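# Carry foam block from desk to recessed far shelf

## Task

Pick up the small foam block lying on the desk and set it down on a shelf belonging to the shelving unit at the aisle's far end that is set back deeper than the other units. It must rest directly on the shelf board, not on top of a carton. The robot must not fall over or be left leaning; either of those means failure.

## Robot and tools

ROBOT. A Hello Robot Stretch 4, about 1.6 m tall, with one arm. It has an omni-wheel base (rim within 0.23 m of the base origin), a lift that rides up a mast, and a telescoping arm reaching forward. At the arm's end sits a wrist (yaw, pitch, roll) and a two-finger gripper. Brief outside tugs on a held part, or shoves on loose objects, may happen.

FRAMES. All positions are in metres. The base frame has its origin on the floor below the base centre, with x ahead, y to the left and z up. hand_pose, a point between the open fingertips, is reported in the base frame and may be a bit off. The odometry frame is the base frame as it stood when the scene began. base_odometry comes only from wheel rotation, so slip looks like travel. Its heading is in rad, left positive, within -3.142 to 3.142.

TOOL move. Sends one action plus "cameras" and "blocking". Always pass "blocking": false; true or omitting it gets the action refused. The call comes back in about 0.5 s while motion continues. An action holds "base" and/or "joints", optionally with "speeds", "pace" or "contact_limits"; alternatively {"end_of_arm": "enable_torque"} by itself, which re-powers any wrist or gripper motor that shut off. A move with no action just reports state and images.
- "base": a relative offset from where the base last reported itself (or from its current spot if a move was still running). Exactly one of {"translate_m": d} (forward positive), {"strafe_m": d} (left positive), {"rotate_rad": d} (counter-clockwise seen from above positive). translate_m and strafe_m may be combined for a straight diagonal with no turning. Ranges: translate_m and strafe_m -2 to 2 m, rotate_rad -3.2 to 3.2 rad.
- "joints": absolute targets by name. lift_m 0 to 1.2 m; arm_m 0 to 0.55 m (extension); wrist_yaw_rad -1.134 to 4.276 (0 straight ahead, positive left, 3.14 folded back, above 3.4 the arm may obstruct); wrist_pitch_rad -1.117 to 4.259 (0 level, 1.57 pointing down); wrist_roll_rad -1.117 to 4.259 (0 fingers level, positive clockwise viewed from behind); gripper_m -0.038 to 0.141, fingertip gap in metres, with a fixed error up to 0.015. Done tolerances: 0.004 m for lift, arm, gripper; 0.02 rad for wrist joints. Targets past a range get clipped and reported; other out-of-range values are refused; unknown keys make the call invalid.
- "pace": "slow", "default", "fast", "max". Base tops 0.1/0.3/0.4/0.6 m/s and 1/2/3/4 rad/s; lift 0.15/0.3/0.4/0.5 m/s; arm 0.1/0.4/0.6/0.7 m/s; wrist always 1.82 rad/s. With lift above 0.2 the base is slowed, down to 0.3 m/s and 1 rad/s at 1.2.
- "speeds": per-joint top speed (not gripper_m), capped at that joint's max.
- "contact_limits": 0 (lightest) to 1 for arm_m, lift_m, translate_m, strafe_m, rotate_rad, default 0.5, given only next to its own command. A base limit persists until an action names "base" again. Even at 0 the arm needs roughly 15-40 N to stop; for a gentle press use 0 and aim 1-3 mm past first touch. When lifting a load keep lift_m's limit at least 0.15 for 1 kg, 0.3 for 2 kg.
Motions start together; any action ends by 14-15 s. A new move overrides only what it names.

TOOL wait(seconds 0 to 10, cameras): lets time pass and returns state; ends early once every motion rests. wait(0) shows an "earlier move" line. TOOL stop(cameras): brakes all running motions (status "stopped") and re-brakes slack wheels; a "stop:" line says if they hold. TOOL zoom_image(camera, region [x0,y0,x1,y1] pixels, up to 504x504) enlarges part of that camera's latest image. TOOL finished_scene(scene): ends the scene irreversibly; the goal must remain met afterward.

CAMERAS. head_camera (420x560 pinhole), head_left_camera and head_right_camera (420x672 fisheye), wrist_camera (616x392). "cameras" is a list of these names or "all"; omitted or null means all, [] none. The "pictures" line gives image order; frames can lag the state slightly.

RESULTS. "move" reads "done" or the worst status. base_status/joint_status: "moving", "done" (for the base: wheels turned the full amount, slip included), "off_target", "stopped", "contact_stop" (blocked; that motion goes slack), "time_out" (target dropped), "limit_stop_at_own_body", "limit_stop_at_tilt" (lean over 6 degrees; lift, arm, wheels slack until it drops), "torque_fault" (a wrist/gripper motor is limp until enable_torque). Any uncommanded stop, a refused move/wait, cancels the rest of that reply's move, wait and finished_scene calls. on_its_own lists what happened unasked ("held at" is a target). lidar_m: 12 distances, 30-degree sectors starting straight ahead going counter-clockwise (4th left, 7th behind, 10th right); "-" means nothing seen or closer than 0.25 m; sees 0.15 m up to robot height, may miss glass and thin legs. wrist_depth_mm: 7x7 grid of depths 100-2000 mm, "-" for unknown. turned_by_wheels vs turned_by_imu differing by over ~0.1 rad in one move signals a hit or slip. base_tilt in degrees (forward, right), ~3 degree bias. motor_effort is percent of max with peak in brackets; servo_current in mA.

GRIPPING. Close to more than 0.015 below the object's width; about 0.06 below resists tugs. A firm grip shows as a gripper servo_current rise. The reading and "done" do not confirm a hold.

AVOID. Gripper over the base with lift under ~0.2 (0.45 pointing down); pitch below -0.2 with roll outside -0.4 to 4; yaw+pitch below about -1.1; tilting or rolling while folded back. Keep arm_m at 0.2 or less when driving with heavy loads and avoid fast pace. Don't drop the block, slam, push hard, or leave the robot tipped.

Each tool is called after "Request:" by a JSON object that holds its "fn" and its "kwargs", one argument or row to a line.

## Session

Request:
{"fn": "move", "kwargs": {
  "blocking": false
}}

Scene clock: 0.00 s.
base_odometry: x=+0.000 y=+0.000 heading=+0.000
turned_by_wheels: +0.000
turned_by_imu: +0.000
base_tilt: forward=+0.3 right=+1.3
lidar_m: 1.83 1.83 2.11 1.03 1.04 1.25 1.87 1.89 1.17 1.09 1.06 1.21
base_status: not commanded
joint_positions: lift_m=+0.246 arm_m=+0.002 wrist_yaw_rad=+3.068 wrist_pitch_rad=+0.002 wrist_roll_rad=+0.000 gripper_m=+0.056
joint_status: not commanded
measured_speeds: all 0
motor_effort: lift_m=+20 arm_m=-4 wheel_0=+0 wheel_1=-1 wheel_2=+0
servo_current: wrist_yaw_rad=39 wrist_pitch_rad=46 wrist_roll_rad=26 gripper_m=39
hand_pose: x=-0.1080 y=+0.1084 z=+0.4236 quat_wxyz=(+0.037, -0.001, +0.000, +0.999) (m; base frame)
wrist_depth_mm: - 138 - - - - - / 114 139 - - - - - / 117 140 285 - - - - / 136 177 - - - - - / - 1863 - - - - - / 1397 1464 196 1464 1397 1537 1336 / 1008 917 1060 152 976 1008 1060
pictures: head_camera, head_left_camera, head_right_camera, wrist_camera
camera_calibration:
wrist_camera: T_world_to_cam=[[0.121255, 0.991667, 0.0435218, -0.135582], [0.0279103, 0.0404218, -0.998793, 0.474762], [-0.992229, 0.122323, -0.0227764, 0.118878], [0, 0, 0, 1]] pos_world=[0.121144, 0.10072, 0.482798]

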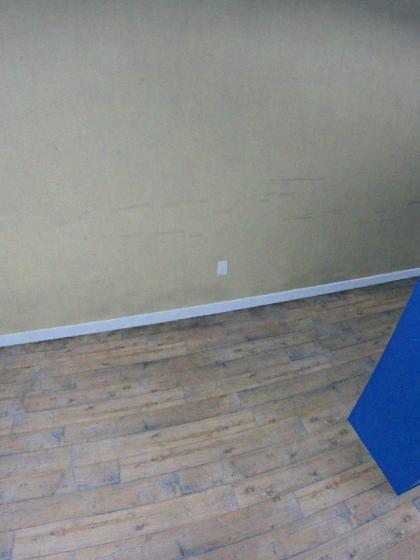

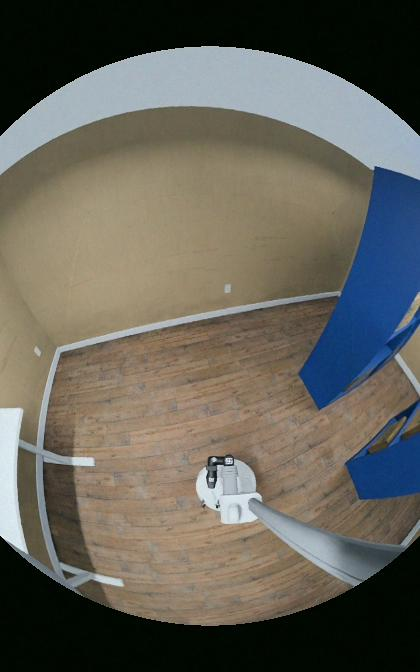

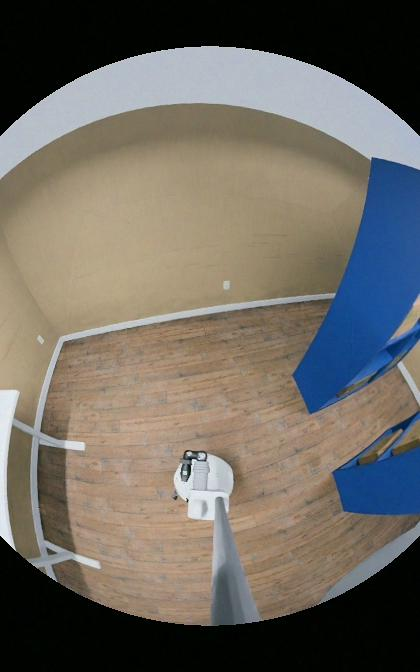

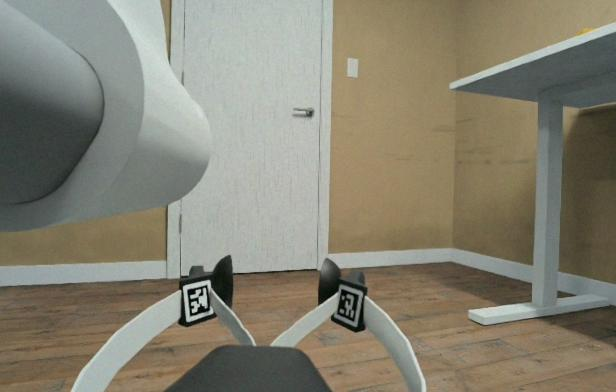

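Request:
{"fn": "move", "kwargs": {
  "base": {"rotate_rad": 1.81},
  "joints": {"lift_m": 0.9},
  "blocking": false,
  "cameras": []
}}

Request:
{"fn": "wait", "kwargs": {
  "seconds": 4,
  "cameras": ["head_camera", "head_right_camera"]
}}

Scene clock: 21.97 s.
move: moving
base_odometry: x=+0.000 y=+0.000 heading=+0.261
turned_by_wheels: +0.261
turned_by_imu: +0.256
base_tilt: forward=+0.4 right=+1.5
lidar_m: 1.83 1.90 1.07 1.02 1.09 1.95 1.84 2.00 1.07 1.05 1.06 1.91
base_status: rotate_rad moving
joint_positions: lift_m=+0.285 arm_m=+0.002 wrist_yaw_rad=+3.068 wrist_pitch_rad=+0.002 wrist_roll_rad=+0.000 gripper_m=+0.056
joint_status: lift_m moving
measured_speeds: translate_m=+0.000 strafe_m=+0.000 rotate_rad=+0.991 lift_m=+0.148 arm_m=+0.000 wrist_yaw_rad=+0.000 wrist_pitch_rad=+0.000 wrist_roll_rad=+0.000
motor_effort: lift_m=+26(27) arm_m=-4(4) wheel_0=-7(8) wheel_1=-5(7) wheel_2=-8(8)
servo_current: wrist_yaw_rad=26(39) wrist_pitch_rad=46(59) wrist_roll_rad=26(33) gripper_m=39(52)
hand_pose: x=-0.1080 y=+0.1084 z=+0.4625 quat_wxyz=(+0.037, -0.001, +0.000, +0.999) (m; base frame)
wrist_depth_mm: - 138 1983 - - - - / - 139 1921 - - - - / 116 140 293 - - - - / 137 169 - - - - - / - - 1983 - - - - / 1464 1537 196 1576 192 1618 1618 / 1078 976 1098 152 991 1098 1060
pictures: none
No camera images: "cameras" was empty.

Scene clock: 24.93 s.
earlier move: done
base_odometry: x=+0.000 y=+0.000 heading=+1.810
turned_by_wheels: +1.549
turned_by_imu: +1.529
base_tilt: forward=+0.2 right=+1.4
lidar_m: 1.03 1.08 1.94 1.85 1.94 1.07 1.21 1.05 1.94 1.82 1.89 1.09
base_status: done
joint_positions: lift_m=+0.900 arm_m=+0.002 wrist_yaw_rad=+3.068 wrist_pitch_rad=+0.002 wrist_roll_rad=+0.000 gripper_m=+0.056
joint_status: all done
measured_speeds: all 0
motor_effort: lift_m=+24(27) arm_m=-4(4) wheel_0=-2(9) wheel_1=-2(8) wheel_2=-1(9)
servo_current: wrist_yaw_rad=33(46) wrist_pitch_rad=39(59) wrist_roll_rad=26(33) gripper_m=46(52)
hand_pose: x=-0.1080 y=+0.1084 z=+1.0773 quat_wxyz=(+0.037, -0.001, +0.000, +0.999) (m; base frame)
wrist_depth_mm: - 138 - - - - - / 114 139 - - - - - / 114 140 291 - - - - / 137 175 - - - - - / - - - - - - - / - 162 195 - 186 - - / - - - 109 - - -
wait: 2.97 of 4 s (the move ended)
pictures: head_camera, head_right_camera

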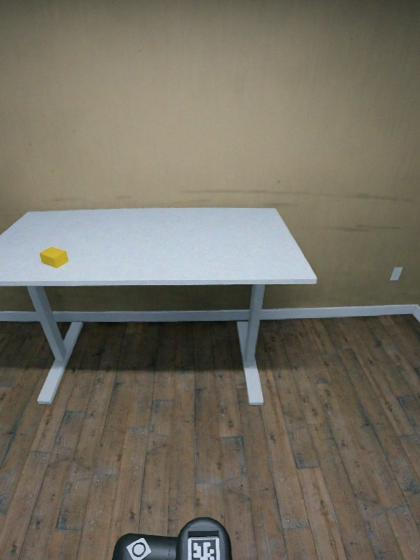

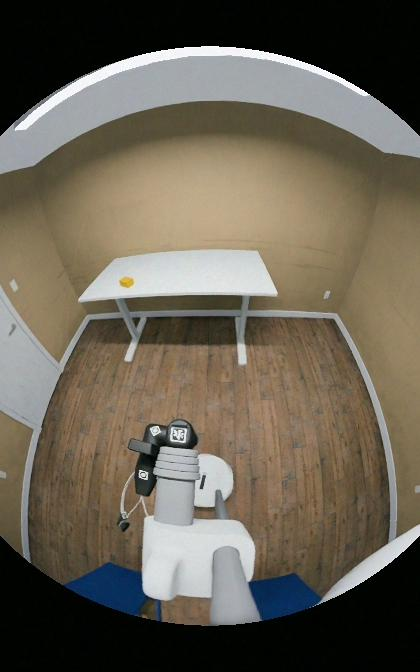

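Request:
{"fn": "zoom_image", "kwargs": {
  "camera": "head_camera",
  "region": [20, 230, 100, 290]
}}

Request:
{"fn": "zoom_image", "kwargs": {
  "camera": "head_camera",
  "region": [160, 260, 330, 300]
}}

Scaled by 6.300 from the camera's 420x560 image, which has a finer 1200x1600 frame.

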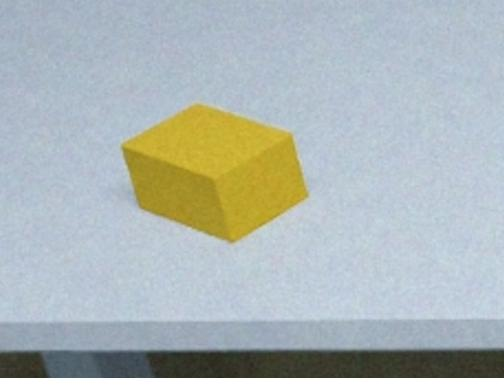

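Scaled by 2.965 from the camera's 420x560 image, which has a finer 1200x1600 frame.

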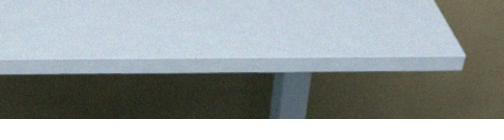

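Request:
{"fn": "move", "kwargs": {
  "base": {"translate_m": 0.762, "strafe_m": -0.032},
  "joints": {"lift_m": 1.0, "wrist_yaw_rad": -0.03, "gripper_m": 0.135},
  "contact_limits": {"translate_m": 0.2, "strafe_m": 0.2},
  "blocking": false,
  "cameras": []
}}

Request:
{"fn": "wait", "kwargs": {
  "seconds": 6,
  "cameras": []
}}

Request:
{"fn": "move", "kwargs": {
  "base": {"rotate_rad": 1.08},
  "joints": {"wrist_pitch_rad": 0.6},
  "contact_limits": {"rotate_rad": 0.2},
  "blocking": false,
  "cameras": []
}}

Request:
{"fn": "wait", "kwargs": {
  "seconds": 4,
  "cameras": ["head_camera", "wrist_camera"]
}}

"contact_limits": translate_m and strafe_m are given together and make one move, which takes one limit: state it under one of them only
Scene clock: 148.70 s.
base_odometry: x=+0.000 y=+0.000 heading=+1.810
turned_by_wheels: +0.000
turned_by_imu: -0.001
base_tilt: forward=+0.3 right=+1.4
lidar_m: 1.03 1.08 1.95 1.85 1.95 1.08 1.23 1.06 1.92 1.82 1.91 1.08
base_status: done
joint_positions: lift_m=+0.900 arm_m=+0.002 wrist_yaw_rad=+3.068 wrist_pitch_rad=+0.002 wrist_roll_rad=+0.000 gripper_m=+0.056
joint_status: all done
measured_speeds: all 0
motor_effort: lift_m=+24(27) arm_m=-4(4) wheel_0=-2(9) wheel_1=-1(8) wheel_2=-1(9)
servo_current: wrist_yaw_rad=33(46) wrist_pitch_rad=33(59) wrist_roll_rad=20(33) gripper_m=39(52)
hand_pose: x=-0.1080 y=+0.1084 z=+1.0773 quat_wxyz=(+0.037, -0.001, +0.000, +0.999) (m; base frame)
wrist_depth_mm: - 138 - - - - - / 114 139 - - - - - / 114 140 293 - - - - / 137 174 - - - - - / - - - - - - - / - 162 196 - 186 - - / - - - 109 - - -
pictures: none

not run: a call was refused earlier in this reply.

not run: a call was refused earlier in this reply.

not run: a call was refused earlier in this reply.

Request:
{"fn": "move", "kwargs": {
  "base": {"translate_m": 0.762, "strafe_m": -0.032},
  "joints": {"lift_m": 1.0, "wrist_yaw_rad": -0.03, "gripper_m": 0.135},
  "contact_limits": {"translate_m": 0.2},
  "blocking": false,
  "cameras": []
}}

Request:
{"fn": "wait", "kwargs": {
  "seconds": 6,
  "cameras": []
}}

Request:
{"fn": "move", "kwargs": {
  "base": {"rotate_rad": 1.08},
  "joints": {"wrist_pitch_rad": 0.6},
  "contact_limits": {"rotate_rad": 0.2},
  "blocking": false,
  "cameras": []
}}

Request:
{"fn": "wait", "kwargs": {
  "seconds": 4,
  "cameras": ["head_camera", "wrist_camera"]
}}

Scene clock: 155.60 s.
move: moving
base_odometry: x=-0.006 y=+0.032 heading=+1.810
turned_by_wheels: +0.000
turned_by_imu: -0.001
base_tilt: forward=+0.3 right=+1.2
lidar_m: 1.01 1.05 1.44 1.84 1.94 1.10 1.17 1.07 1.91 1.83 1.90 1.06
base_status: translate_m moving; strafe_m moving
joint_positions: lift_m=+0.939 arm_m=+0.002 wrist_yaw_rad=+2.466 wrist_pitch_rad=+0.002 wrist_roll_rad=+0.000 gripper_m=+0.076
joint_status: lift_m moving; wrist_yaw_rad moving; gripper_m moving
measured_speeds: translate_m=+0.124 strafe_m=-0.005 rotate_rad=+0.002 lift_m=+0.149 arm_m=+0.000 wrist_yaw_rad=-1.798 wrist_pitch_rad=+0.000 wrist_roll_rad=+0.000
motor_effort: lift_m=+25(26) arm_m=-4(4) wheel_0=+6(7) wheel_1=+5(6) wheel_2=-8(10)
servo_current: wrist_yaw_rad=111(130) wrist_pitch_rad=46(52) wrist_roll_rad=26(33) gripper_m=117(117)
contact_limits: translate_m 0.2
hand_pose: x=+0.0028 y=+0.2486 z=+1.1165 quat_wxyz=(+0.331, -0.001, +0.000, +0.943) (m; base frame)
wrist_depth_mm: - 1118 - - - - - / - 1281 - - - - - / - - - - - - - / - - - - - - - / - - - - - - - / - 183 199 - 195 - - / - - - 109 - - -
pictures: none
No camera images: "cameras" was empty.

Scene clock: 159.13 s.
earlier move: done
base_odometry: x=-0.150 y=+0.748 heading=+1.810
turned_by_wheels: +0.000
turned_by_imu: -0.001
base_tilt: forward=+0.3 right=+1.4
lidar_m: 0.28 0.31 0.42 1.86 1.97 1.86 1.79 1.85 1.89 1.79 0.42 0.32
base_status: done
joint_positions: lift_m=+1.000 arm_m=+0.002 wrist_yaw_rad=-0.026 wrist_pitch_rad=+0.002 wrist_roll_rad=+0.000 gripper_m=+0.135
joint_status: all done
measured_speeds: all 0
motor_effort: lift_m=+24(26) arm_m=-4(4) wheel_0=+3(8) wheel_1=+0(6) wheel_2=+1(11)
servo_current: wrist_yaw_rad=33(130) wrist_pitch_rad=33(52) wrist_roll_rad=26(33) gripper_m=52(117)
contact_limits: translate_m 0.2
hand_pose: x=+0.4591 y=-0.0950 z=+1.1773 quat_wxyz=(+1.000, +0.000, +0.001, -0.013) (m; base frame)
wrist_depth_mm: - - - - - - - / - - - - - - - / - - - - - - - / - - - - - - - / - - - - - - - / - 186 - - 193 - - / - - - - - - -
wait: 3.53 of 6 s (the move ended)
pictures: none
No camera images: "cameras" was empty.

Scene clock: 159.63 s.
move: moving
base_odometry: x=-0.149 y=+0.748 heading=+2.019
turned_by_wheels: +0.209
turned_by_imu: +0.205
base_tilt: forward=+0.4 right=+1.4
lidar_m: 0.30 0.33 0.54 1.88 2.17 1.82 1.79 2.20 1.81 1.80 0.36 0.30
base_status: rotate_rad moving
joint_positions: lift_m=+1.000 arm_m=+0.002 wrist_yaw_rad=-0.027 wrist_pitch_rad=+0.545 wrist_roll_rad=+0.000 gripper_m=+0.135
joint_status: wrist_pitch_rad moving
measured_speeds: translate_m=+0.000 strafe_m=+0.001 rotate_rad=+0.789 lift_m=+0.000 arm_m=+0.000 wrist_yaw_rad=-0.001 wrist_pitch_rad=+0.960 wrist_roll_rad=+0.000
motor_effort: lift_m=+24(24) arm_m=-4(4) wheel_0=-6(7) wheel_1=-6(6) wheel_2=-7(8)
servo_current: wrist_yaw_rad=33(46) wrist_pitch_rad=33(65) wrist_roll_rad=33(33) gripper_m=46(52)
contact_limits: rotate_rad 0.2
hand_pose: x=+0.4173 y=-0.0940 z=+1.0282 quat_wxyz=(+0.963, +0.004, +0.269, -0.013) (m; base frame)
wrist_depth_mm: - - - - - - - / - - - - - - - / - - - - - - - / - - - - - - - / - - - - - - - / - 186 - - 193 - - / - - - - - - -
pictures: none
No camera images: "cameras" was empty.

Scene clock: 161.07 s.
earlier move: done
base_odometry: x=-0.149 y=+0.748 heading=+2.890
turned_by_wheels: +0.871
turned_by_imu: +0.860
base_tilt: forward=+0.4 right=+1.3
lidar_m: 0.44 1.86 1.99 1.85 1.80 1.85 1.85 1.78 0.42 0.30 0.29 0.31
base_status: done
joint_positions: lift_m=+1.000 arm_m=+0.002 wrist_yaw_rad=-0.027 wrist_pitch_rad=+0.600 wrist_roll_rad=+0.000 gripper_m=+0.135
joint_status: all done
measured_speeds: all 0
motor_effort: lift_m=+23(24) arm_m=-4(4) wheel_0=-3(7) wheel_1=+0(7) wheel_2=-2(9)
servo_current: wrist_yaw_rad=39(46) wrist_pitch_rad=33(65) wrist_roll_rad=33(33) gripper_m=39(52)
contact_limits: rotate_rad 0.2
hand_pose: x=+0.4088 y=-0.0938 z=+1.0152 quat_wxyz=(+0.955, +0.004, +0.295, -0.013) (m; base frame)
wrist_depth_mm: 1366 - - - - - - / 1499 - - - - - - / 1576 1661 - - - - - / - 1921 1983 - - - - / 1576 1661 1618 - - - - / 1397 198 1464 177 193 - - / 1205 1205 1255 - - - -
wait: 1.43 of 4 s (the move ended)
pictures: head_camera, wrist_camera
camera_calibration:
wrist_camera: T_world_to_cam=[[-0.0418934, -0.997136, 0.0629641, -0.163033], [-0.583426, -0.0267444, -0.811726, 1.11305], [0.811085, -0.0707409, -0.580635, 0.480857], [0, 0, 0, 1]] pos_world=[0.252539, -0.0987815, 1.19296]

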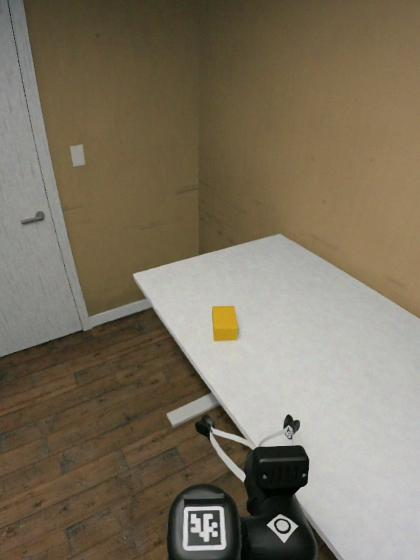

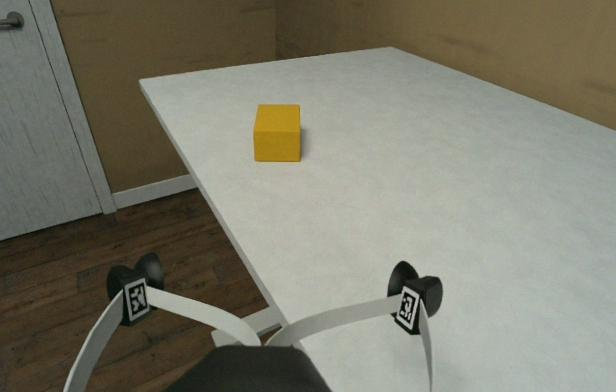

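Request:
{"fn": "zoom_image", "kwargs": {
  "camera": "head_camera",
  "region": [195, 295, 255, 350]
}}

Request:
{"fn": "zoom_image", "kwargs": {
  "camera": "wrist_camera",
  "region": [230, 90, 330, 170]
}}

Scaled by 8.400 from the camera's 420x560 image, which has a finer 1200x1600 frame.

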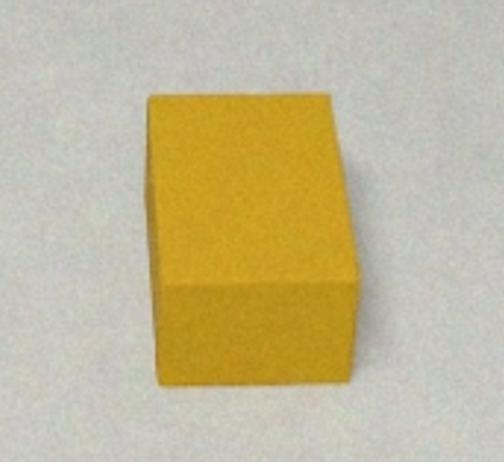

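Scaled by 5.040.

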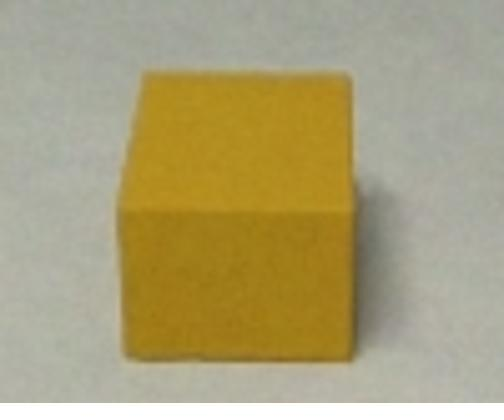

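Request:
{"fn": "move", "kwargs": {
  "joints": {"arm_m": 0.366, "wrist_pitch_rad": 0.4, "lift_m": 0.965},
  "blocking": false,
  "cameras": []
}}

Request:
{"fn": "wait", "kwargs": {
  "seconds": 4,
  "cameras": ["head_camera", "wrist_camera"]
}}

Scene clock: 207.13 s.
move: moving
base_odometry: x=-0.149 y=+0.748 heading=+2.890
turned_by_wheels: +0.000
turned_by_imu: -0.001
base_tilt: forward=+0.5 right=+1.5
lidar_m: 0.47 1.86 1.99 1.86 1.80 1.86 1.84 1.79 0.42 0.30 0.27 0.32
base_status: not commanded
joint_positions: lift_m=+0.970 arm_m=+0.054 wrist_yaw_rad=-0.027 wrist_pitch_rad=+0.406 wrist_roll_rad=+0.000 gripper_m=+0.135
joint_status: lift_m moving; arm_m moving; wrist_pitch_rad moving
measured_speeds: translate_m=+0.000 strafe_m=+0.000 rotate_rad=+0.000 lift_m=-0.057 arm_m=+0.198 wrist_yaw_rad=+0.000 wrist_pitch_rad=-0.001 wrist_roll_rad=+0.000
motor_effort: lift_m=+16(23) arm_m=+12(12) wheel_0=-3(3) wheel_1=+0(1) wheel_2=-2(2)
servo_current: wrist_yaw_rad=39(46) wrist_pitch_rad=33(104) wrist_roll_rad=33(33) gripper_m=46(46)
contact_limits: rotate_rad 0.2
hand_pose: x=+0.4878 y=-0.0945 z=+1.0342 quat_wxyz=(+0.979, +0.003, +0.202, -0.013) (m; base frame)
wrist_depth_mm: 1281 - - - - - - / 1308 - - - - - - / 1430 - - - - - - / 1618 - - - - - - / - 1708 - - - - - / 1618 198 427 - 194 - - / 1366 1397 1430 - - - -
pictures: none
No camera images: "cameras" was empty.

Scene clock: 208.83 s.
earlier move: done
base_odometry: x=-0.149 y=+0.748 heading=+2.890
turned_by_wheels: +0.000
turned_by_imu: +0.000
base_tilt: forward=+0.3 right=+1.3
lidar_m: 0.45 1.87 1.99 1.82 1.79 1.84 1.87 1.79 0.41 0.30 0.28 0.32
base_status: not commanded
joint_positions: lift_m=+0.965 arm_m=+0.366 wrist_yaw_rad=-0.027 wrist_pitch_rad=+0.406 wrist_roll_rad=+0.000 gripper_m=+0.135
joint_status: all done
measured_speeds: all 0
motor_effort: lift_m=+14(23) arm_m=+7(12) wheel_0=-3(3) wheel_1=+0(1) wheel_2=-2(2)
servo_current: wrist_yaw_rad=26(46) wrist_pitch_rad=46(104) wrist_roll_rad=33(33) gripper_m=39(52)
contact_limits: rotate_rad 0.2
hand_pose: x=+0.7992 y=-0.0945 z=+1.0298 quat_wxyz=(+0.979, +0.003, +0.201, -0.013) (m; base frame)
wrist_depth_mm: - - - - - - - / - - - - - - - / - - - - - - - / 1229 - - - - - - / 1281 - - - - - - / - 186 - - 194 - - / 1336 - - - - - -
wait: 1.70 of 4 s (the move ended)
pictures: head_camera, wrist_camera
camera_calibration:
wrist_camera: T_world_to_cam=[[-0.0538306, -0.996814, 0.0588615, -0.13455], [-0.416136, -0.03119, -0.908767, 1.31851], [0.907708, -0.0734139, -0.413131, -0.0772592], [0, 0, 0, 1]] pos_world=[0.611564, -0.0986693, 1.17422]

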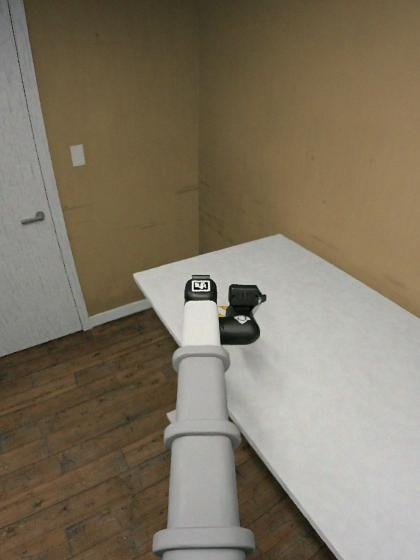

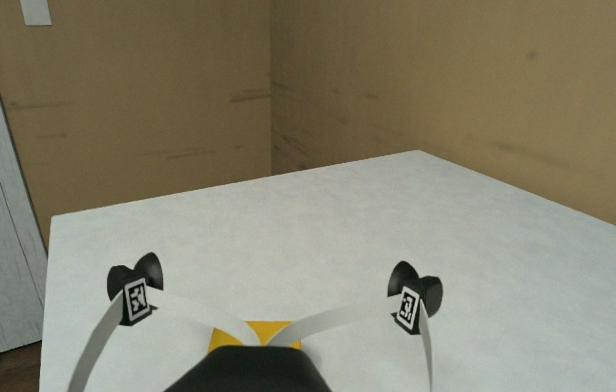

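Request:
{"fn": "move", "kwargs": {
  "joints": {"lift_m": 0.89, "wrist_pitch_rad": 0.4},
  "contact_limits": {"lift_m": 0.15},
  "pace": "slow",
  "blocking": false,
  "cameras": []
}}

Request:
{"fn": "wait", "kwargs": {
  "seconds": 2,
  "cameras": ["wrist_camera"]
}}

Scene clock: 214.33 s.
move: moving
base_odometry: x=-0.149 y=+0.748 heading=+2.890
turned_by_wheels: +0.000
turned_by_imu: -0.001
base_tilt: forward=+0.4 right=+1.4
lidar_m: 0.46 1.85 1.99 1.84 1.78 1.84 1.85 1.79 0.43 0.31 0.28 0.30
base_status: not commanded
joint_positions: lift_m=+0.939 arm_m=+0.366 wrist_yaw_rad=-0.027 wrist_pitch_rad=+0.406 wrist_roll_rad=+0.000 gripper_m=+0.135
joint_status: lift_m moving; wrist_pitch_rad moving
measured_speeds: translate_m=+0.000 strafe_m=+0.000 rotate_rad=+0.000 lift_m=-0.099 arm_m=+0.000 wrist_yaw_rad=+0.000 wrist_pitch_rad=+0.000 wrist_roll_rad=+0.000
motor_effort: lift_m=+12(15) arm_m=+7(7) wheel_0=-3(3) wheel_1=+0(1) wheel_2=-2(2)
servo_current: wrist_yaw_rad=33(52) wrist_pitch_rad=46(59) wrist_roll_rad=26(33) gripper_m=46(52)
contact_limits: lift_m 0.15; rotate_rad 0.2
hand_pose: x=+0.7992 y=-0.0945 z=+1.0037 quat_wxyz=(+0.979, +0.003, +0.201, -0.013) (m; base frame)
wrist_depth_mm: - - - - - - - / - - - - - - - / - - - - - - - / 1205 - - - - - - / 1281 - - - - - - / - 186 - 178 193 - - / 1308 - - - - - -
pictures: none
No camera images: "cameras" was empty.

Scene clock: 215.33 s.
earlier move: done
base_odometry: x=-0.149 y=+0.748 heading=+2.890
turned_by_wheels: +0.000
turned_by_imu: +0.000
base_tilt: forward=+0.3 right=+1.4
lidar_m: 0.44 1.88 1.99 1.85 1.80 1.85 1.87 1.79 0.41 0.30 0.29 0.30
base_status: not commanded
joint_positions: lift_m=+0.890 arm_m=+0.366 wrist_yaw_rad=-0.027 wrist_pitch_rad=+0.406 wrist_roll_rad=+0.000 gripper_m=+0.135
joint_status: all done
measured_speeds: all 0
motor_effort: lift_m=+14(16) arm_m=+7(7) wheel_0=-3(3) wheel_1=+0(1) wheel_2=-2(2)
servo_current: wrist_yaw_rad=39(52) wrist_pitch_rad=46(59) wrist_roll_rad=33(33) gripper_m=39(52)
contact_limits: lift_m 0.15; rotate_rad 0.2
hand_pose: x=+0.7992 y=-0.0945 z=+0.9548 quat_wxyz=(+0.979, +0.003, +0.201, -0.013) (m; base frame)
wrist_depth_mm: - - - - - - - / - - - - - - - / - - - - - - - / 1205 - - - - - - / - - 237 - - - - / - 187 206 194 193 - - / - - 172 - - - -
wait: 1.00 of 2 s (the move ended)
pictures: wrist_camera
camera_calibration:
wrist_camera: T_world_to_cam=[[-0.0538308, -0.996814, 0.0588614, -0.130136], [-0.416136, -0.0311898, -0.908767, 1.25036], [0.907708, -0.0734141, -0.413131, -0.10824], [0, 0, 0, 1]] pos_world=[0.611566, -0.0986693, 1.09923]

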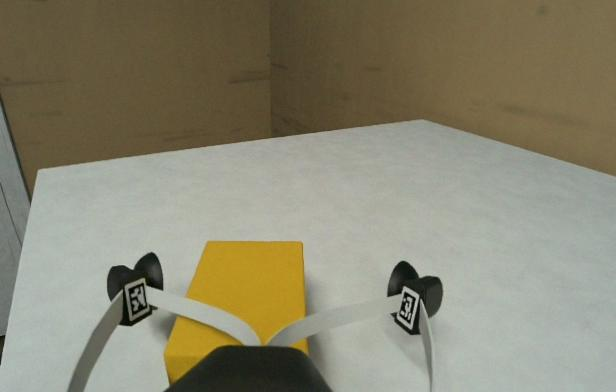

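Request:
{"fn": "move", "kwargs": {
  "base": {"strafe_m": 0.014},
  "pace": "slow",
  "blocking": false,
  "cameras": []
}}

Request:
{"fn": "wait", "kwargs": {
  "seconds": 1.5,
  "cameras": ["wrist_camera"]
}}

Scene clock: 223.07 s.
move: moving
base_odometry: x=-0.152 y=+0.736 heading=+2.890
turned_by_wheels: +0.000
turned_by_imu: -0.001
base_tilt: forward=+0.3 right=+1.5
lidar_m: 0.46 1.85 1.98 1.83 1.79 1.84 1.86 1.80 0.45 0.32 0.29 0.31
base_status: strafe_m moving
joint_positions: lift_m=+0.890 arm_m=+0.366 wrist_yaw_rad=-0.027 wrist_pitch_rad=+0.406 wrist_roll_rad=+0.000 gripper_m=+0.135
joint_status: not commanded
measured_speeds: translate_m=+0.000 strafe_m=+0.022 rotate_rad=+0.001 lift_m=+0.000 arm_m=+0.000 wrist_yaw_rad=+0.000 wrist_pitch_rad=+0.000 wrist_roll_rad=+0.000
motor_effort: lift_m=+14(14) arm_m=+7(7) wheel_0=-3(8) wheel_1=+3(7) wheel_2=+0(2)
servo_current: wrist_yaw_rad=33(46) wrist_pitch_rad=46(59) wrist_roll_rad=33(33) gripper_m=39(52)
contact_limits: lift_m 0.15
hand_pose: x=+0.7992 y=-0.0945 z=+0.9548 quat_wxyz=(+0.979, +0.003, +0.201, -0.013) (m; base frame)
wrist_depth_mm: - - - - - - - / - - - - - - - / - - - - - - - / 1229 - - - - - - / - - 237 241 - - - / - 187 207 200 194 - - / - - - 135 - - -
pictures: none
No camera images: "cameras" was empty.

Scene clock: 223.53 s.
earlier move: done
base_odometry: x=-0.153 y=+0.734 heading=+2.890
turned_by_wheels: +0.000
turned_by_imu: +0.000
base_tilt: forward=+0.4 right=+1.3
lidar_m: 0.46 1.85 1.98 1.84 1.78 1.85 1.87 1.79 0.43 0.32 0.29 0.31
base_status: done
joint_positions: lift_m=+0.890 arm_m=+0.366 wrist_yaw_rad=-0.027 wrist_pitch_rad=+0.406 wrist_roll_rad=+0.000 gripper_m=+0.135
joint_status: not commanded
measured_speeds: all 0
motor_effort: lift_m=+14(14) arm_m=+7(7) wheel_0=-3(8) wheel_1=+4(7) wheel_2=+0(2)
servo_current: wrist_yaw_rad=26(46) wrist_pitch_rad=46(59) wrist_roll_rad=26(33) gripper_m=39(52)
contact_limits: lift_m 0.15
hand_pose: x=+0.7992 y=-0.0945 z=+0.9548 quat_wxyz=(+0.979, +0.003, +0.201, -0.013) (m; base frame)
wrist_depth_mm: - - - - - - - / - - - - - - - / - - - - - - - / 1205 - - - - - - / - - - 240 - - - / - 187 200 200 194 - - / - - - 135 - - -
wait: 0.47 of 1.5 s (the move ended)
pictures: wrist_camera
camera_calibration:
wrist_camera: T_world_to_cam=[[-0.0538312, -0.996814, 0.0588616, -0.130136], [-0.416136, -0.0311898, -0.908767, 1.25036], [0.907708, -0.0734144, -0.413131, -0.108242], [0, 0, 0, 1]] pos_world=[0.611568, -0.0986693, 1.09923]

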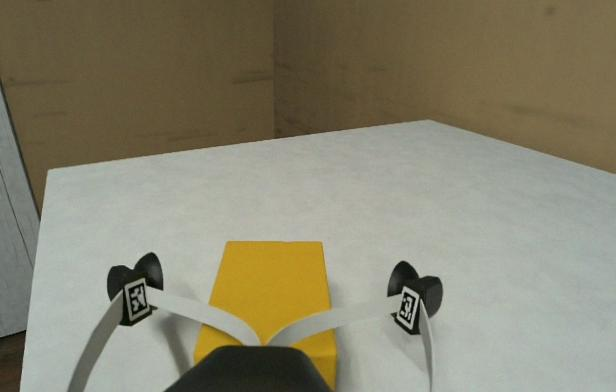

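Request:
{"fn": "move", "kwargs": {
  "joints": {"lift_m": 0.868},
  "contact_limits": {"lift_m": 0.1},
  "pace": "slow",
  "blocking": false,
  "cameras": []
}}

Request:
{"fn": "wait", "kwargs": {
  "seconds": 1.5,
  "cameras": ["wrist_camera"]
}}

Scene clock: 229.57 s.
move: moving
base_odometry: x=-0.153 y=+0.734 heading=+2.890
turned_by_wheels: +0.000
turned_by_imu: -0.001
base_tilt: forward=+0.4 right=+1.4
lidar_m: 0.48 1.86 1.98 1.85 1.78 1.84 1.87 1.80 0.44 0.31 0.29 0.30
base_status: not commanded
joint_positions: lift_m=+0.871 arm_m=+0.366 wrist_yaw_rad=-0.027 wrist_pitch_rad=+0.402 wrist_roll_rad=+0.000 gripper_m=+0.135
joint_status: lift_m moving
measured_speeds: translate_m=+0.000 strafe_m=+0.000 rotate_rad=+0.000 lift_m=-0.033 arm_m=+0.000 wrist_yaw_rad=+0.000 wrist_pitch_rad=-0.014 wrist_roll_rad=+0.000
motor_effort: lift_m=+13(16) arm_m=+7(7) wheel_0=-3(3) wheel_1=+3(4) wheel_2=+0(0)
servo_current: wrist_yaw_rad=39(46) wrist_pitch_rad=39(52) wrist_roll_rad=26(33) gripper_m=39(52)
contact_limits: lift_m 0.1
hand_pose: x=+0.7996 y=-0.0945 z=+0.9363 quat_wxyz=(+0.980, +0.003, +0.199, -0.013) (m; base frame)
wrist_depth_mm: - - - - - - - / - - - - - - - / - - - - - - - / 1182 - - - - - - / - - 226 229 - - - / - 186 180 183 194 - - / - - - 134 - - -
pictures: none
No camera images: "cameras" was empty.

Scene clock: 230.00 s.
earlier move: done
base_odometry: x=-0.153 y=+0.734 heading=+2.890
turned_by_wheels: +0.000
turned_by_imu: +0.000
base_tilt: forward=+0.3 right=+1.3
lidar_m: 0.45 1.85 1.97 1.83 1.77 1.83 1.88 1.79 0.43 0.31 0.29 0.32
base_status: not commanded
joint_positions: lift_m=+0.869 arm_m=+0.366 wrist_yaw_rad=-0.027 wrist_pitch_rad=+0.400 wrist_roll_rad=+0.000 gripper_m=+0.135
joint_status: all done
measured_speeds: all 0
motor_effort: lift_m=+12(16) arm_m=+7(7) wheel_0=-3(3) wheel_1=+4(4) wheel_2=+0(0)
servo_current: wrist_yaw_rad=33(46) wrist_pitch_rad=39(52) wrist_roll_rad=26(33) gripper_m=46(52)
contact_limits: lift_m 0.1
hand_pose: x=+0.7998 y=-0.0945 z=+0.9345 quat_wxyz=(+0.980, +0.003, +0.199, -0.013) (m; base frame)
wrist_depth_mm: - - - - - - - / - - - - - - - / - - - - - - - / 1205 - - - - - - / - - 225 227 - - - / - 186 180 180 193 - - / - - 164 134 - - -
wait: 0.43 of 1.5 s (the move ended)
pictures: wrist_camera
camera_calibration:
wrist_camera: T_world_to_cam=[[-0.0541582, -0.996805, 0.05871, -0.128518], [-0.411069, -0.031326, -0.911066, 1.23023], [0.909994, -0.0734756, -0.408059, -0.123793], [0, 0, 0, 1]] pos_world=[0.611399, -0.0986647, 1.07785]

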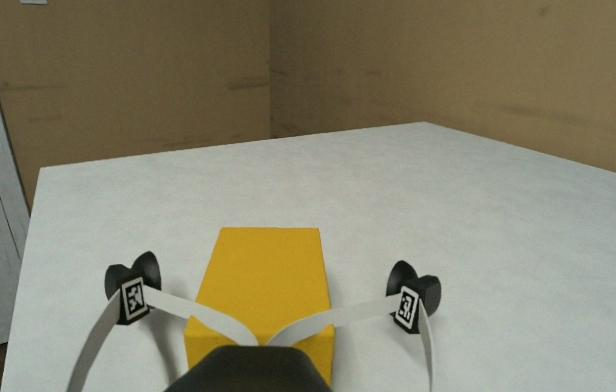

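Request:
{"fn": "move", "kwargs": {
  "joints": {"lift_m": 0.871, "gripper_m": 0.03},
  "pace": "slow",
  "blocking": false,
  "cameras": []
}}

Request:
{"fn": "wait", "kwargs": {
  "seconds": 4,
  "cameras": ["wrist_camera"]
}}

Scene clock: 242.67 s.
move: moving
base_odometry: x=-0.153 y=+0.734 heading=+2.890
turned_by_wheels: +0.000
turned_by_imu: -0.001
base_tilt: forward=+0.5 right=+1.4
lidar_m: 0.47 1.86 1.98 1.82 1.78 1.83 1.87 1.80 0.42 0.31 0.29 0.30
base_status: not commanded
joint_positions: lift_m=+0.871 arm_m=+0.366 wrist_yaw_rad=-0.027 wrist_pitch_rad=+0.400 wrist_roll_rad=+0.000 gripper_m=+0.129
joint_status: lift_m moving; gripper_m moving
measured_speeds: all 0
motor_effort: lift_m=+22(23) arm_m=+7(7) wheel_0=-3(3) wheel_1=+4(4) wheel_2=+0(0)
servo_current: wrist_yaw_rad=33(39) wrist_pitch_rad=26(46) wrist_roll_rad=33(33) gripper_m=59(78)
hand_pose: x=+0.7998 y=-0.0945 z=+0.9366 quat_wxyz=(+0.980, +0.003, +0.199, -0.013) (m; base frame)
wrist_depth_mm: - - - - - - - / - - - - - - - / - - - - - - - / 1205 - - - - - - / - - 226 227 - - - / - 185 179 183 191 - - / - - 164 151 - - -
pictures: none
No camera images: "cameras" was empty.

Scene clock: 246.60 s.
earlier move: done
base_odometry: x=-0.153 y=+0.734 heading=+2.890
turned_by_wheels: +0.000
turned_by_imu: -0.001
base_tilt: forward=+0.3 right=+1.4
lidar_m: 0.49 1.84 1.98 1.83 1.77 1.84 1.83 1.80 0.44 0.31 0.28 0.32
base_status: not commanded
joint_positions: lift_m=+0.871 arm_m=+0.366 wrist_yaw_rad=-0.027 wrist_pitch_rad=+0.400 wrist_roll_rad=+0.000 gripper_m=+0.031
joint_status: all done
measured_speeds: all 0
motor_effort: lift_m=+23(23) arm_m=+6(7) wheel_0=-3(3) wheel_1=+4(4) wheel_2=+0(0)
servo_current: wrist_yaw_rad=33(52) wrist_pitch_rad=26(59) wrist_roll_rad=39(39) gripper_m=98(156)
hand_pose: x=+0.7999 y=-0.0945 z=+0.9366 quat_wxyz=(+0.980, +0.003, +0.199, -0.013) (m; base frame)
wrist_depth_mm: - - - - - - - / - - - - - - - / - - - - - - - / 1182 - - - - - - / - - 207 208 - - - / - 174 169 176 183 - - / - - - 137 - - -
wait: 3.93 of 4 s (the move ended)
pictures: wrist_camera
camera_calibration:
wrist_camera: T_world_to_cam=[[-0.0541585, -0.996805, 0.0587101, -0.128641], [-0.411068, -0.0313261, -0.911066, 1.23217], [0.909994, -0.0734758, -0.408058, -0.122954], [0, 0, 0, 1]] pos_world=[0.611427, -0.0986647, 1.07997]

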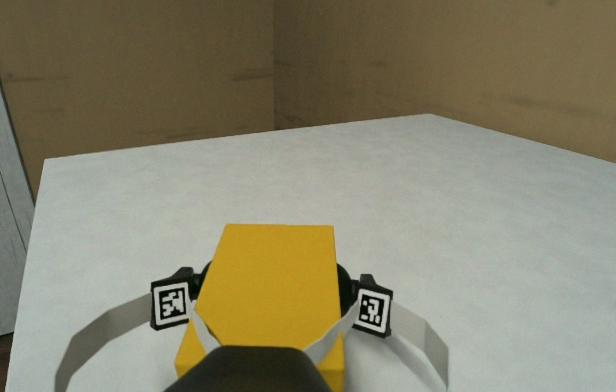

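Request:
{"fn": "move", "kwargs": {
  "joints": {"gripper_m": 0.012},
  "pace": "slow",
  "blocking": false,
  "cameras": []
}}

Request:
{"fn": "wait", "kwargs": {
  "seconds": 1.5,
  "cameras": ["wrist_camera"]
}}

Request:
{"fn": "move", "kwargs": {
  "joints": {"lift_m": 0.92},
  "pace": "slow",
  "blocking": false,
  "cameras": []
}}

Request:
{"fn": "wait", "kwargs": {
  "seconds": 1.5,
  "cameras": ["wrist_camera"]
}}

Scene clock: 253.77 s.
move: moving
base_odometry: x=-0.153 y=+0.734 heading=+2.890
turned_by_wheels: +0.000
turned_by_imu: -0.001
base_tilt: forward=+0.3 right=+1.4
lidar_m: 0.47 1.86 1.99 1.81 1.79 1.85 1.88 1.81 0.44 0.31 0.29 0.30
base_status: not commanded
joint_positions: lift_m=+0.871 arm_m=+0.366 wrist_yaw_rad=-0.027 wrist_pitch_rad=+0.400 wrist_roll_rad=+0.000 gripper_m=+0.020
joint_status: gripper_m moving
measured_speeds: all 0
motor_effort: lift_m=+23(23) arm_m=+6(6) wheel_0=-3(3) wheel_1=+3(4) wheel_2=+0(0)
servo_current: wrist_yaw_rad=46(46) wrist_pitch_rad=26(52) wrist_roll_rad=33(33) gripper_m=182(182)
hand_pose: x=+0.7999 y=-0.0945 z=+0.9366 quat_wxyz=(+0.980, +0.003, +0.199, -0.013) (m; base frame)
wrist_depth_mm: - - - - - - - / - - - - - - - / - - - - - - - / 1205 - - - - - - / - - 204 205 - - - / - 175 168 175 181 - - / - - 142 143 - - -
pictures: none
No camera images: "cameras" was empty.

Scene clock: 254.37 s.
earlier move: done
base_odometry: x=-0.153 y=+0.734 heading=+2.890
turned_by_wheels: +0.000
turned_by_imu: +0.000
base_tilt: forward=+0.5 right=+1.4
lidar_m: 0.44 1.87 1.98 1.82 1.77 1.84 1.86 1.80 0.42 0.32 0.29 0.33
base_status: not commanded
joint_positions: lift_m=+0.871 arm_m=+0.366 wrist_yaw_rad=-0.027 wrist_pitch_rad=+0.400 wrist_roll_rad=+0.000 gripper_m=+0.013
joint_status: all done
measured_speeds: all 0
motor_effort: lift_m=+23(23) arm_m=+6(6) wheel_0=-3(3) wheel_1=+4(4) wheel_2=+0(0)
servo_current: wrist_yaw_rad=33(46) wrist_pitch_rad=39(59) wrist_roll_rad=26(33) gripper_m=117(182)
hand_pose: x=+0.7999 y=-0.0945 z=+0.9366 quat_wxyz=(+0.980, +0.003, +0.199, -0.013) (m; base frame)
wrist_depth_mm: - - - - - - - / - - - - - - - / - - - - - - - / 1182 - - - - - - / - - 199 204 - - - / - 174 167 174 179 - - / - - 146 142 - - -
wait: 0.60 of 1.5 s (the move ended)
pictures: wrist_camera
camera_calibration:
wrist_camera: T_world_to_cam=[[-0.0541585, -0.996805, 0.05871, -0.12864], [-0.411069, -0.0313259, -0.911066, 1.23217], [0.909994, -0.0734758, -0.408059, -0.122954], [0, 0, 0, 1]] pos_world=[0.611427, -0.0986647, 1.07997]

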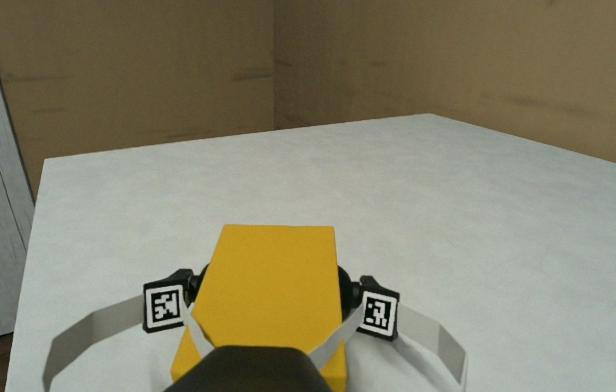

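Scene clock: 254.87 s.
move: moving
base_odometry: x=-0.153 y=+0.734 heading=+2.890
turned_by_wheels: +0.000
turned_by_imu: +0.000
base_tilt: forward=+0.4 right=+1.5
lidar_m: 0.46 1.86 1.99 1.83 1.77 1.84 1.85 1.80 0.44 0.32 0.29 0.31
base_status: not commanded
joint_positions: lift_m=+0.897 arm_m=+0.366 wrist_yaw_rad=-0.027 wrist_pitch_rad=+0.400 wrist_roll_rad=+0.000 gripper_m=+0.013
joint_status: lift_m moving
measured_speeds: translate_m=+0.000 strafe_m=+0.000 rotate_rad=+0.000 lift_m=+0.097 arm_m=+0.000 wrist_yaw_rad=+0.000 wrist_pitch_rad=+0.000 wrist_roll_rad=+0.000
motor_effort: lift_m=+26(26) arm_m=+6(6) wheel_0=-3(3) wheel_1=+4(4) wheel_2=+0(0)
servo_current: wrist_yaw_rad=39(46) wrist_pitch_rad=39(46) wrist_roll_rad=26(33) gripper_m=124(124)
hand_pose: x=+0.7999 y=-0.0945 z=+0.9626 quat_wxyz=(+0.980, +0.003, +0.199, -0.013) (m; base frame)
wrist_depth_mm: - - - - - - - / - - - - - - - / - - - - - - - / 1229 - - - - - - / - - 198 204 - - - / - 174 167 174 179 - - / 231 - 146 142 - - -
pictures: none
No camera images: "cameras" was empty.

Scene clock: 255.63 s.
earlier move: done
base_odometry: x=-0.153 y=+0.734 heading=+2.890
turned_by_wheels: +0.000
turned_by_imu: +0.000
base_tilt: forward=+0.4 right=+1.3
lidar_m: 0.47 1.83 1.95 1.85 1.80 1.82 1.87 1.79 0.44 0.32 0.29 0.32
base_status: not commanded
joint_positions: lift_m=+0.920 arm_m=+0.366 wrist_yaw_rad=-0.027 wrist_pitch_rad=+0.400 wrist_roll_rad=+0.000 gripper_m=+0.013
joint_status: all done
measured_speeds: all 0
motor_effort: lift_m=+24(26) arm_m=+6(6) wheel_0=-3(3) wheel_1=+4(4) wheel_2=+0(0)
servo_current: wrist_yaw_rad=39(46) wrist_pitch_rad=46(46) wrist_roll_rad=26(33) gripper_m=117(130)
hand_pose: x=+0.7999 y=-0.0945 z=+0.9855 quat_wxyz=(+0.980, +0.003, +0.199, -0.013) (m; base frame)
wrist_depth_mm: - - - - - - - / - - - - - - - / - - - - - - - / 1255 - - - - - - / 1281 - 198 204 - - - / - 174 167 174 179 - - / 1281 - 146 142 - - -
wait: 0.77 of 1.5 s (the move ended)
pictures: wrist_camera
camera_calibration:
wrist_camera: T_world_to_cam=[[-0.0541584, -0.996805, 0.0587101, -0.13151], [-0.411069, -0.031326, -0.911066, 1.2767], [0.909994, -0.0734757, -0.408059, -0.103012], [0, 0, 0, 1]] pos_world=[0.611428, -0.0986647, 1.12884]

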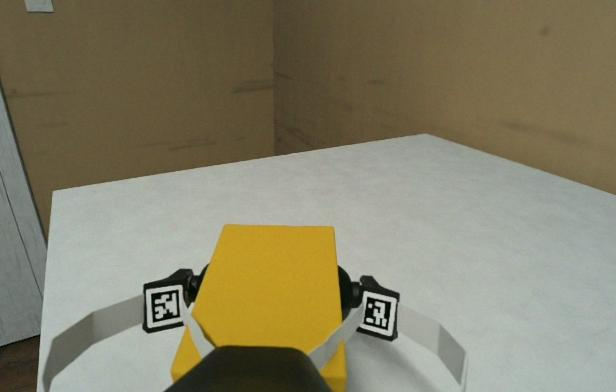

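Request:
{"fn": "move", "kwargs": {
  "joints": {"lift_m": 0.96, "arm_m": 0.005},
  "blocking": false,
  "cameras": []
}}

Request:
{"fn": "wait", "kwargs": {
  "seconds": 2.5,
  "cameras": []
}}

Request:
{"fn": "move", "kwargs": {
  "base": {"rotate_rad": 2.063},
  "contact_limits": {"rotate_rad": 0.2},
  "blocking": false,
  "cameras": []
}}

Request:
{"fn": "wait", "kwargs": {
  "seconds": 5,
  "cameras": ["head_camera"]
}}

Scene clock: 272.20 s.
move: moving
base_odometry: x=-0.153 y=+0.734 heading=+2.890
turned_by_wheels: +0.000
turned_by_imu: -0.001
base_tilt: forward=+0.4 right=+1.4
lidar_m: 0.45 1.87 1.97 1.83 1.78 1.85 1.87 1.79 0.44 0.31 0.28 0.31
base_status: not commanded
joint_positions: lift_m=+0.952 arm_m=+0.314 wrist_yaw_rad=-0.027 wrist_pitch_rad=+0.400 wrist_roll_rad=+0.000 gripper_m=+0.013
joint_status: lift_m moving; arm_m moving
measured_speeds: translate_m=+0.000 strafe_m=+0.000 rotate_rad=+0.000 lift_m=+0.070 arm_m=-0.198 wrist_yaw_rad=+0.000 wrist_pitch_rad=+0.000 wrist_roll_rad=+0.000
motor_effort: lift_m=+23(28) arm_m=-9(10) wheel_0=-3(3) wheel_1=+3(4) wheel_2=+0(0)
servo_current: wrist_yaw_rad=33(39) wrist_pitch_rad=39(46) wrist_roll_rad=20(33) gripper_m=117(124)
hand_pose: x=+0.7479 y=-0.0945 z=+1.0184 quat_wxyz=(+0.980, +0.003, +0.199, -0.013) (m; base frame)
wrist_depth_mm: - - - - - - - / - - - - - - - / 1182 - - - - - - / 1281 - - - - - - / 1336 - 198 204 - - - / 1430 174 166 174 180 - - / 1366 - 146 143 - - -
pictures: none
No camera images: "cameras" was empty.

Scene clock: 273.90 s.
earlier move: done
base_odometry: x=-0.153 y=+0.734 heading=+2.890
turned_by_wheels: +0.000
turned_by_imu: +0.000
base_tilt: forward=+0.4 right=+1.4
lidar_m: 0.47 1.85 1.99 1.83 1.79 1.85 1.88 1.79 0.46 0.31 0.29 0.31
base_status: not commanded
joint_positions: lift_m=+0.960 arm_m=+0.005 wrist_yaw_rad=-0.027 wrist_pitch_rad=+0.400 wrist_roll_rad=+0.000 gripper_m=+0.013
joint_status: all done
measured_speeds: all 0
motor_effort: lift_m=+24(28) arm_m=-6(10) wheel_0=-3(3) wheel_1=+4(4) wheel_2=+0(0)
servo_current: wrist_yaw_rad=33(52) wrist_pitch_rad=39(52) wrist_roll_rad=26(33) gripper_m=111(124)
hand_pose: x=+0.4393 y=-0.0945 z=+1.0255 quat_wxyz=(+0.980, +0.003, +0.199, -0.013) (m; base frame)
wrist_depth_mm: 1366 - - - - - - / 1397 - - - - - - / 1537 - - - - - - / 1576 - - - - - - / - 1808 211 204 - - - / 1576 178 167 174 180 - - / 1366 1366 146 143 - - -
wait: 1.70 of 2.5 s (the move ended)
pictures: none
No camera images: "cameras" was empty.

Scene clock: 274.40 s.
move: moving
base_odometry: x=-0.153 y=+0.734 heading=+3.114
turned_by_wheels: +0.225
turned_by_imu: +0.221
base_tilt: forward=+0.3 right=+1.3
lidar_m: 0.59 1.87 2.18 1.79 1.79 2.13 1.79 1.80 0.40 0.30 0.29 0.36
base_status: rotate_rad moving
joint_positions: lift_m=+0.960 arm_m=+0.005 wrist_yaw_rad=-0.027 wrist_pitch_rad=+0.400 wrist_roll_rad=+0.000 gripper_m=+0.013
joint_status: not commanded
measured_speeds: translate_m=+0.001 strafe_m=+0.000 rotate_rad=+0.860 lift_m=+0.000 arm_m=+0.000 wrist_yaw_rad=+0.000 wrist_pitch_rad=+0.000 wrist_roll_rad=+0.000
motor_effort: lift_m=+24(24) arm_m=-6(7) wheel_0=-7(8) wheel_1=-4(6) wheel_2=-7(8)
servo_current: wrist_yaw_rad=33(46) wrist_pitch_rad=46(52) wrist_roll_rad=26(33) gripper_m=117(130)
contact_limits: rotate_rad 0.2
hand_pose: x=+0.4393 y=-0.0945 z=+1.0255 quat_wxyz=(+0.980, +0.003, +0.199, -0.013) (m; base frame)
wrist_depth_mm: - 1430 - - - - - / - 1499 - - - - - / - 1661 - - - - - / - 1756 - - - - - / - 1808 203 204 - - - / 1618 178 167 174 179 - - / 1366 1397 146 143 - - -
pictures: none
No camera images: "cameras" was empty.

Scene clock: 276.43 s.
earlier move: done
base_odometry: x=-0.153 y=+0.734 heading=-1.331
turned_by_wheels: +1.838
turned_by_imu: +1.814
base_tilt: forward=+0.3 right=+1.4
lidar_m: 1.77 1.81 1.89 1.80 0.46 0.32 0.30 0.34 0.43 1.89 1.93 1.85
base_status: done
joint_positions: lift_m=+0.960 arm_m=+0.005 wrist_yaw_rad=-0.027 wrist_pitch_rad=+0.400 wrist_roll_rad=+0.000 gripper_m=+0.013
joint_status: not commanded
measured_speeds: all 0
motor_effort: lift_m=+24(24) arm_m=-7(7) wheel_0=-3(9) wheel_1=-1(7) wheel_2=-1(8)
servo_current: wrist_yaw_rad=39(46) wrist_pitch_rad=52(52) wrist_roll_rad=26(33) gripper_m=104(130)
contact_limits: rotate_rad 0.2
hand_pose: x=+0.4393 y=-0.0945 z=+1.0255 quat_wxyz=(+0.980, +0.003, +0.199, -0.013) (m; base frame)
wrist_depth_mm: - - - - - - - / - - - - - - - / - - - - - - - / - 1661 - - - - - / - 1983 203 204 - - - / 1661 177 167 174 179 1863 1708 / 1308 1397 145 142 1397 1336 1464
wait: 2.03 of 5 s (the move ended)
pictures: head_camera

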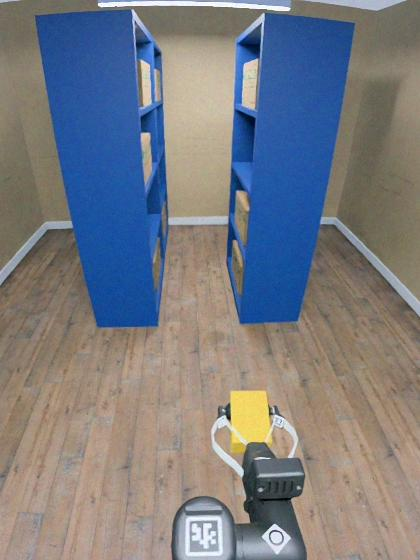

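Request:
{"fn": "zoom_image", "kwargs": {
  "camera": "head_camera",
  "region": [110, 0, 290, 340]
}}

Scaled by 1.482 from the camera's 420x560 image, which has a finer 1200x1600 frame.

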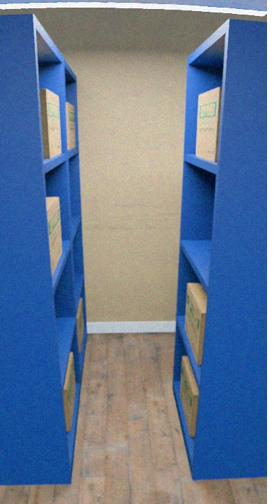

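Request:
{"fn": "move", "kwargs": {
  "base": {"rotate_rad": 0.04},
  "joints": {"lift_m": 0.6},
  "blocking": false,
  "cameras": []
}}

Request:
{"fn": "wait", "kwargs": {
  "seconds": 1.5,
  "cameras": []
}}

Request:
{"fn": "move", "kwargs": {
  "base": {"translate_m": 1.0, "strafe_m": -0.06},
  "contact_limits": {"translate_m": 0.2},
  "blocking": false,
  "cameras": []
}}

Request:
{"fn": "wait", "kwargs": {
  "seconds": 6,
  "cameras": ["head_camera", "head_right_camera"]
}}

Scene clock: 309.70 s.
move: moving
base_odometry: x=-0.153 y=+0.734 heading=-1.291
turned_by_wheels: +0.040
turned_by_imu: +0.039
base_tilt: forward=+0.4 right=+1.4
lidar_m: 1.78 1.82 1.87 1.78 0.43 0.32 0.28 0.35 0.45 1.89 1.97 1.84
base_status: rotate_rad moving
joint_positions: lift_m=+0.921 arm_m=+0.005 wrist_yaw_rad=-0.027 wrist_pitch_rad=+0.400 wrist_roll_rad=+0.000 gripper_m=+0.013
joint_status: lift_m moving
measured_speeds: translate_m=+0.000 strafe_m=+0.000 rotate_rad=+0.000 lift_m=-0.149 arm_m=+0.000 wrist_yaw_rad=+0.000 wrist_pitch_rad=+0.000 wrist_roll_rad=+0.000
motor_effort: lift_m=+13(20) arm_m=-6(7) wheel_0=-1(7) wheel_1=-1(6) wheel_2=+1(5)
servo_current: wrist_yaw_rad=33(46) wrist_pitch_rad=46(46) wrist_roll_rad=26(33) gripper_m=130(130)
hand_pose: x=+0.4393 y=-0.0945 z=+0.9871 quat_wxyz=(+0.980, +0.003, +0.199, -0.013) (m; base frame)
wrist_depth_mm: - - - - - - - / - - - - - - - / - - - - - - - / - - - - - - - / - 1863 203 204 - - - / 1618 177 167 175 180 1708 1661 / 1308 1336 146 143 1366 1336 1430
pictures: none
No camera images: "cameras" was empty.

Scene clock: 311.20 s.
earlier move: moving
base_odometry: x=-0.153 y=+0.734 heading=-1.291
turned_by_wheels: +0.000
turned_by_imu: +0.000
base_tilt: forward=+0.4 right=+1.5
lidar_m: 1.78 1.84 1.88 1.78 0.44 0.32 0.29 0.30 0.44 1.86 1.97 1.85
base_status: done
joint_positions: lift_m=+0.606 arm_m=+0.005 wrist_yaw_rad=-0.027 wrist_pitch_rad=+0.400 wrist_roll_rad=+0.000 gripper_m=+0.013
joint_status: lift_m moving
measured_speeds: translate_m=+0.000 strafe_m=+0.000 rotate_rad=+0.000 lift_m=-0.061 arm_m=+0.000 wrist_yaw_rad=+0.000 wrist_pitch_rad=+0.000 wrist_roll_rad=+0.000
motor_effort: lift_m=+13(20) arm_m=-6(7) wheel_0=-2(7) wheel_1=-1(6) wheel_2=+1(5)
servo_current: wrist_yaw_rad=26(52) wrist_pitch_rad=33(52) wrist_roll_rad=26(33) gripper_m=117(130)
hand_pose: x=+0.4393 y=-0.0945 z=+0.6716 quat_wxyz=(+0.980, +0.003, +0.199, -0.013) (m; base frame)
wrist_depth_mm: - - - - - - - / - - - - - - - / - - - - - - - / 1983 1708 1808 1983 - - - / 1397 1430 222 204 1499 1499 1537 / 1118 177 168 174 179 1229 1229 / 960 946 146 142 1008 960 1025
wait: 1.50 s; no rest
pictures: none
No camera images: "cameras" was empty.

Scene clock: 311.70 s.
move: moving
base_odometry: x=-0.146 y=+0.703 heading=-1.291
turned_by_wheels: +0.000
turned_by_imu: +0.000
base_tilt: forward=+0.3 right=+1.4
lidar_m: 1.75 1.79 1.85 1.78 0.48 0.34 0.32 0.35 0.49 1.87 1.98 1.80
base_status: translate_m moving; strafe_m moving
joint_positions: lift_m=+0.600 arm_m=+0.005 wrist_yaw_rad=-0.027 wrist_pitch_rad=+0.400 wrist_roll_rad=+0.000 gripper_m=+0.013
joint_status: lift_m moving
measured_speeds: translate_m=+0.125 strafe_m=-0.006 rotate_rad=-0.003 lift_m=+0.000 arm_m=+0.000 wrist_yaw_rad=+0.000 wrist_pitch_rad=+0.000 wrist_roll_rad=+0.000
motor_effort: lift_m=+14(15) arm_m=-6(6) wheel_0=+7(7) wheel_1=+6(6) wheel_2=-9(9)
servo_current: wrist_yaw_rad=39(39) wrist_pitch_rad=46(59) wrist_roll_rad=26(33) gripper_m=117(124)
contact_limits: translate_m 0.2
hand_pose: x=+0.4393 y=-0.0945 z=+0.6663 quat_wxyz=(+0.980, +0.003, +0.199, -0.013) (m; base frame)
wrist_depth_mm: - - - - - - - / - - - - - - - / - 1537 - - - - - / 1863 1661 1808 1921 - - - / 1397 1430 222 204 1464 1499 1537 / 1098 178 167 174 180 1229 1205 / 917 931 146 142 1008 960 1025
pictures: none
No camera images: "cameras" was empty.

Scene clock: 316.03 s.
earlier move: done
base_odometry: x=+0.066 y=-0.243 heading=-1.291
turned_by_wheels: +0.000
turned_by_imu: -0.002
base_tilt: forward=+0.2 right=+1.4
lidar_m: 1.17 0.84 1.93 1.84 1.93 1.34 1.31 1.37 1.93 1.85 1.93 0.84
base_status: done
joint_positions: lift_m=+0.600 arm_m=+0.005 wrist_yaw_rad=-0.027 wrist_pitch_rad=+0.400 wrist_roll_rad=+0.000 gripper_m=+0.013
joint_status: all done
measured_speeds: all 0
motor_effort: lift_m=+15(15) arm_m=-6(7) wheel_0=+3(8) wheel_1=+1(7) wheel_2=+0(11)
servo_current: wrist_yaw_rad=39(52) wrist_pitch_rad=46(59) wrist_roll_rad=26(33) gripper_m=117(137)
contact_limits: translate_m 0.2
hand_pose: x=+0.4393 y=-0.0945 z=+0.6663 quat_wxyz=(+0.980, +0.003, +0.199, -0.013) (m; base frame)
wrist_depth_mm: - - - - - - - / - - - - - - - / - - - - 1025 - - / - 1118 1808 1863 1078 - - / - 1042 211 204 946 - - / - 176 167 174 180 - - / - 931 146 143 - - -
wait: 4.33 of 6 s (the move ended)
pictures: head_camera, head_right_camera

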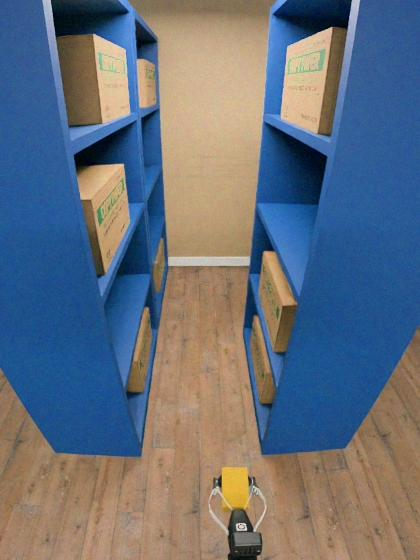

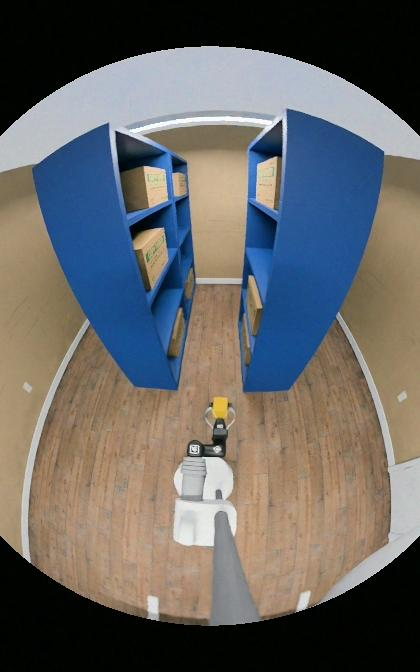

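Request:
{"fn": "zoom_image", "kwargs": {
  "camera": "head_camera",
  "region": [120, 230, 300, 470]
}}

Scaled by 2.100 from the camera's 420x560 image, which has a finer 1200x1600 frame.

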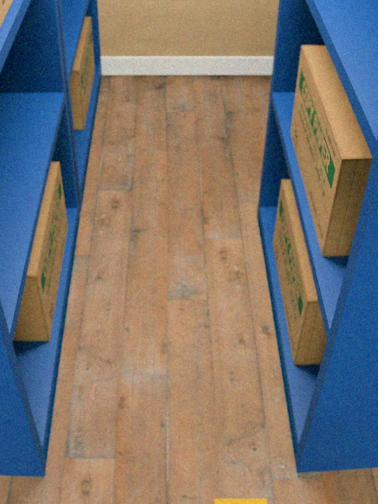

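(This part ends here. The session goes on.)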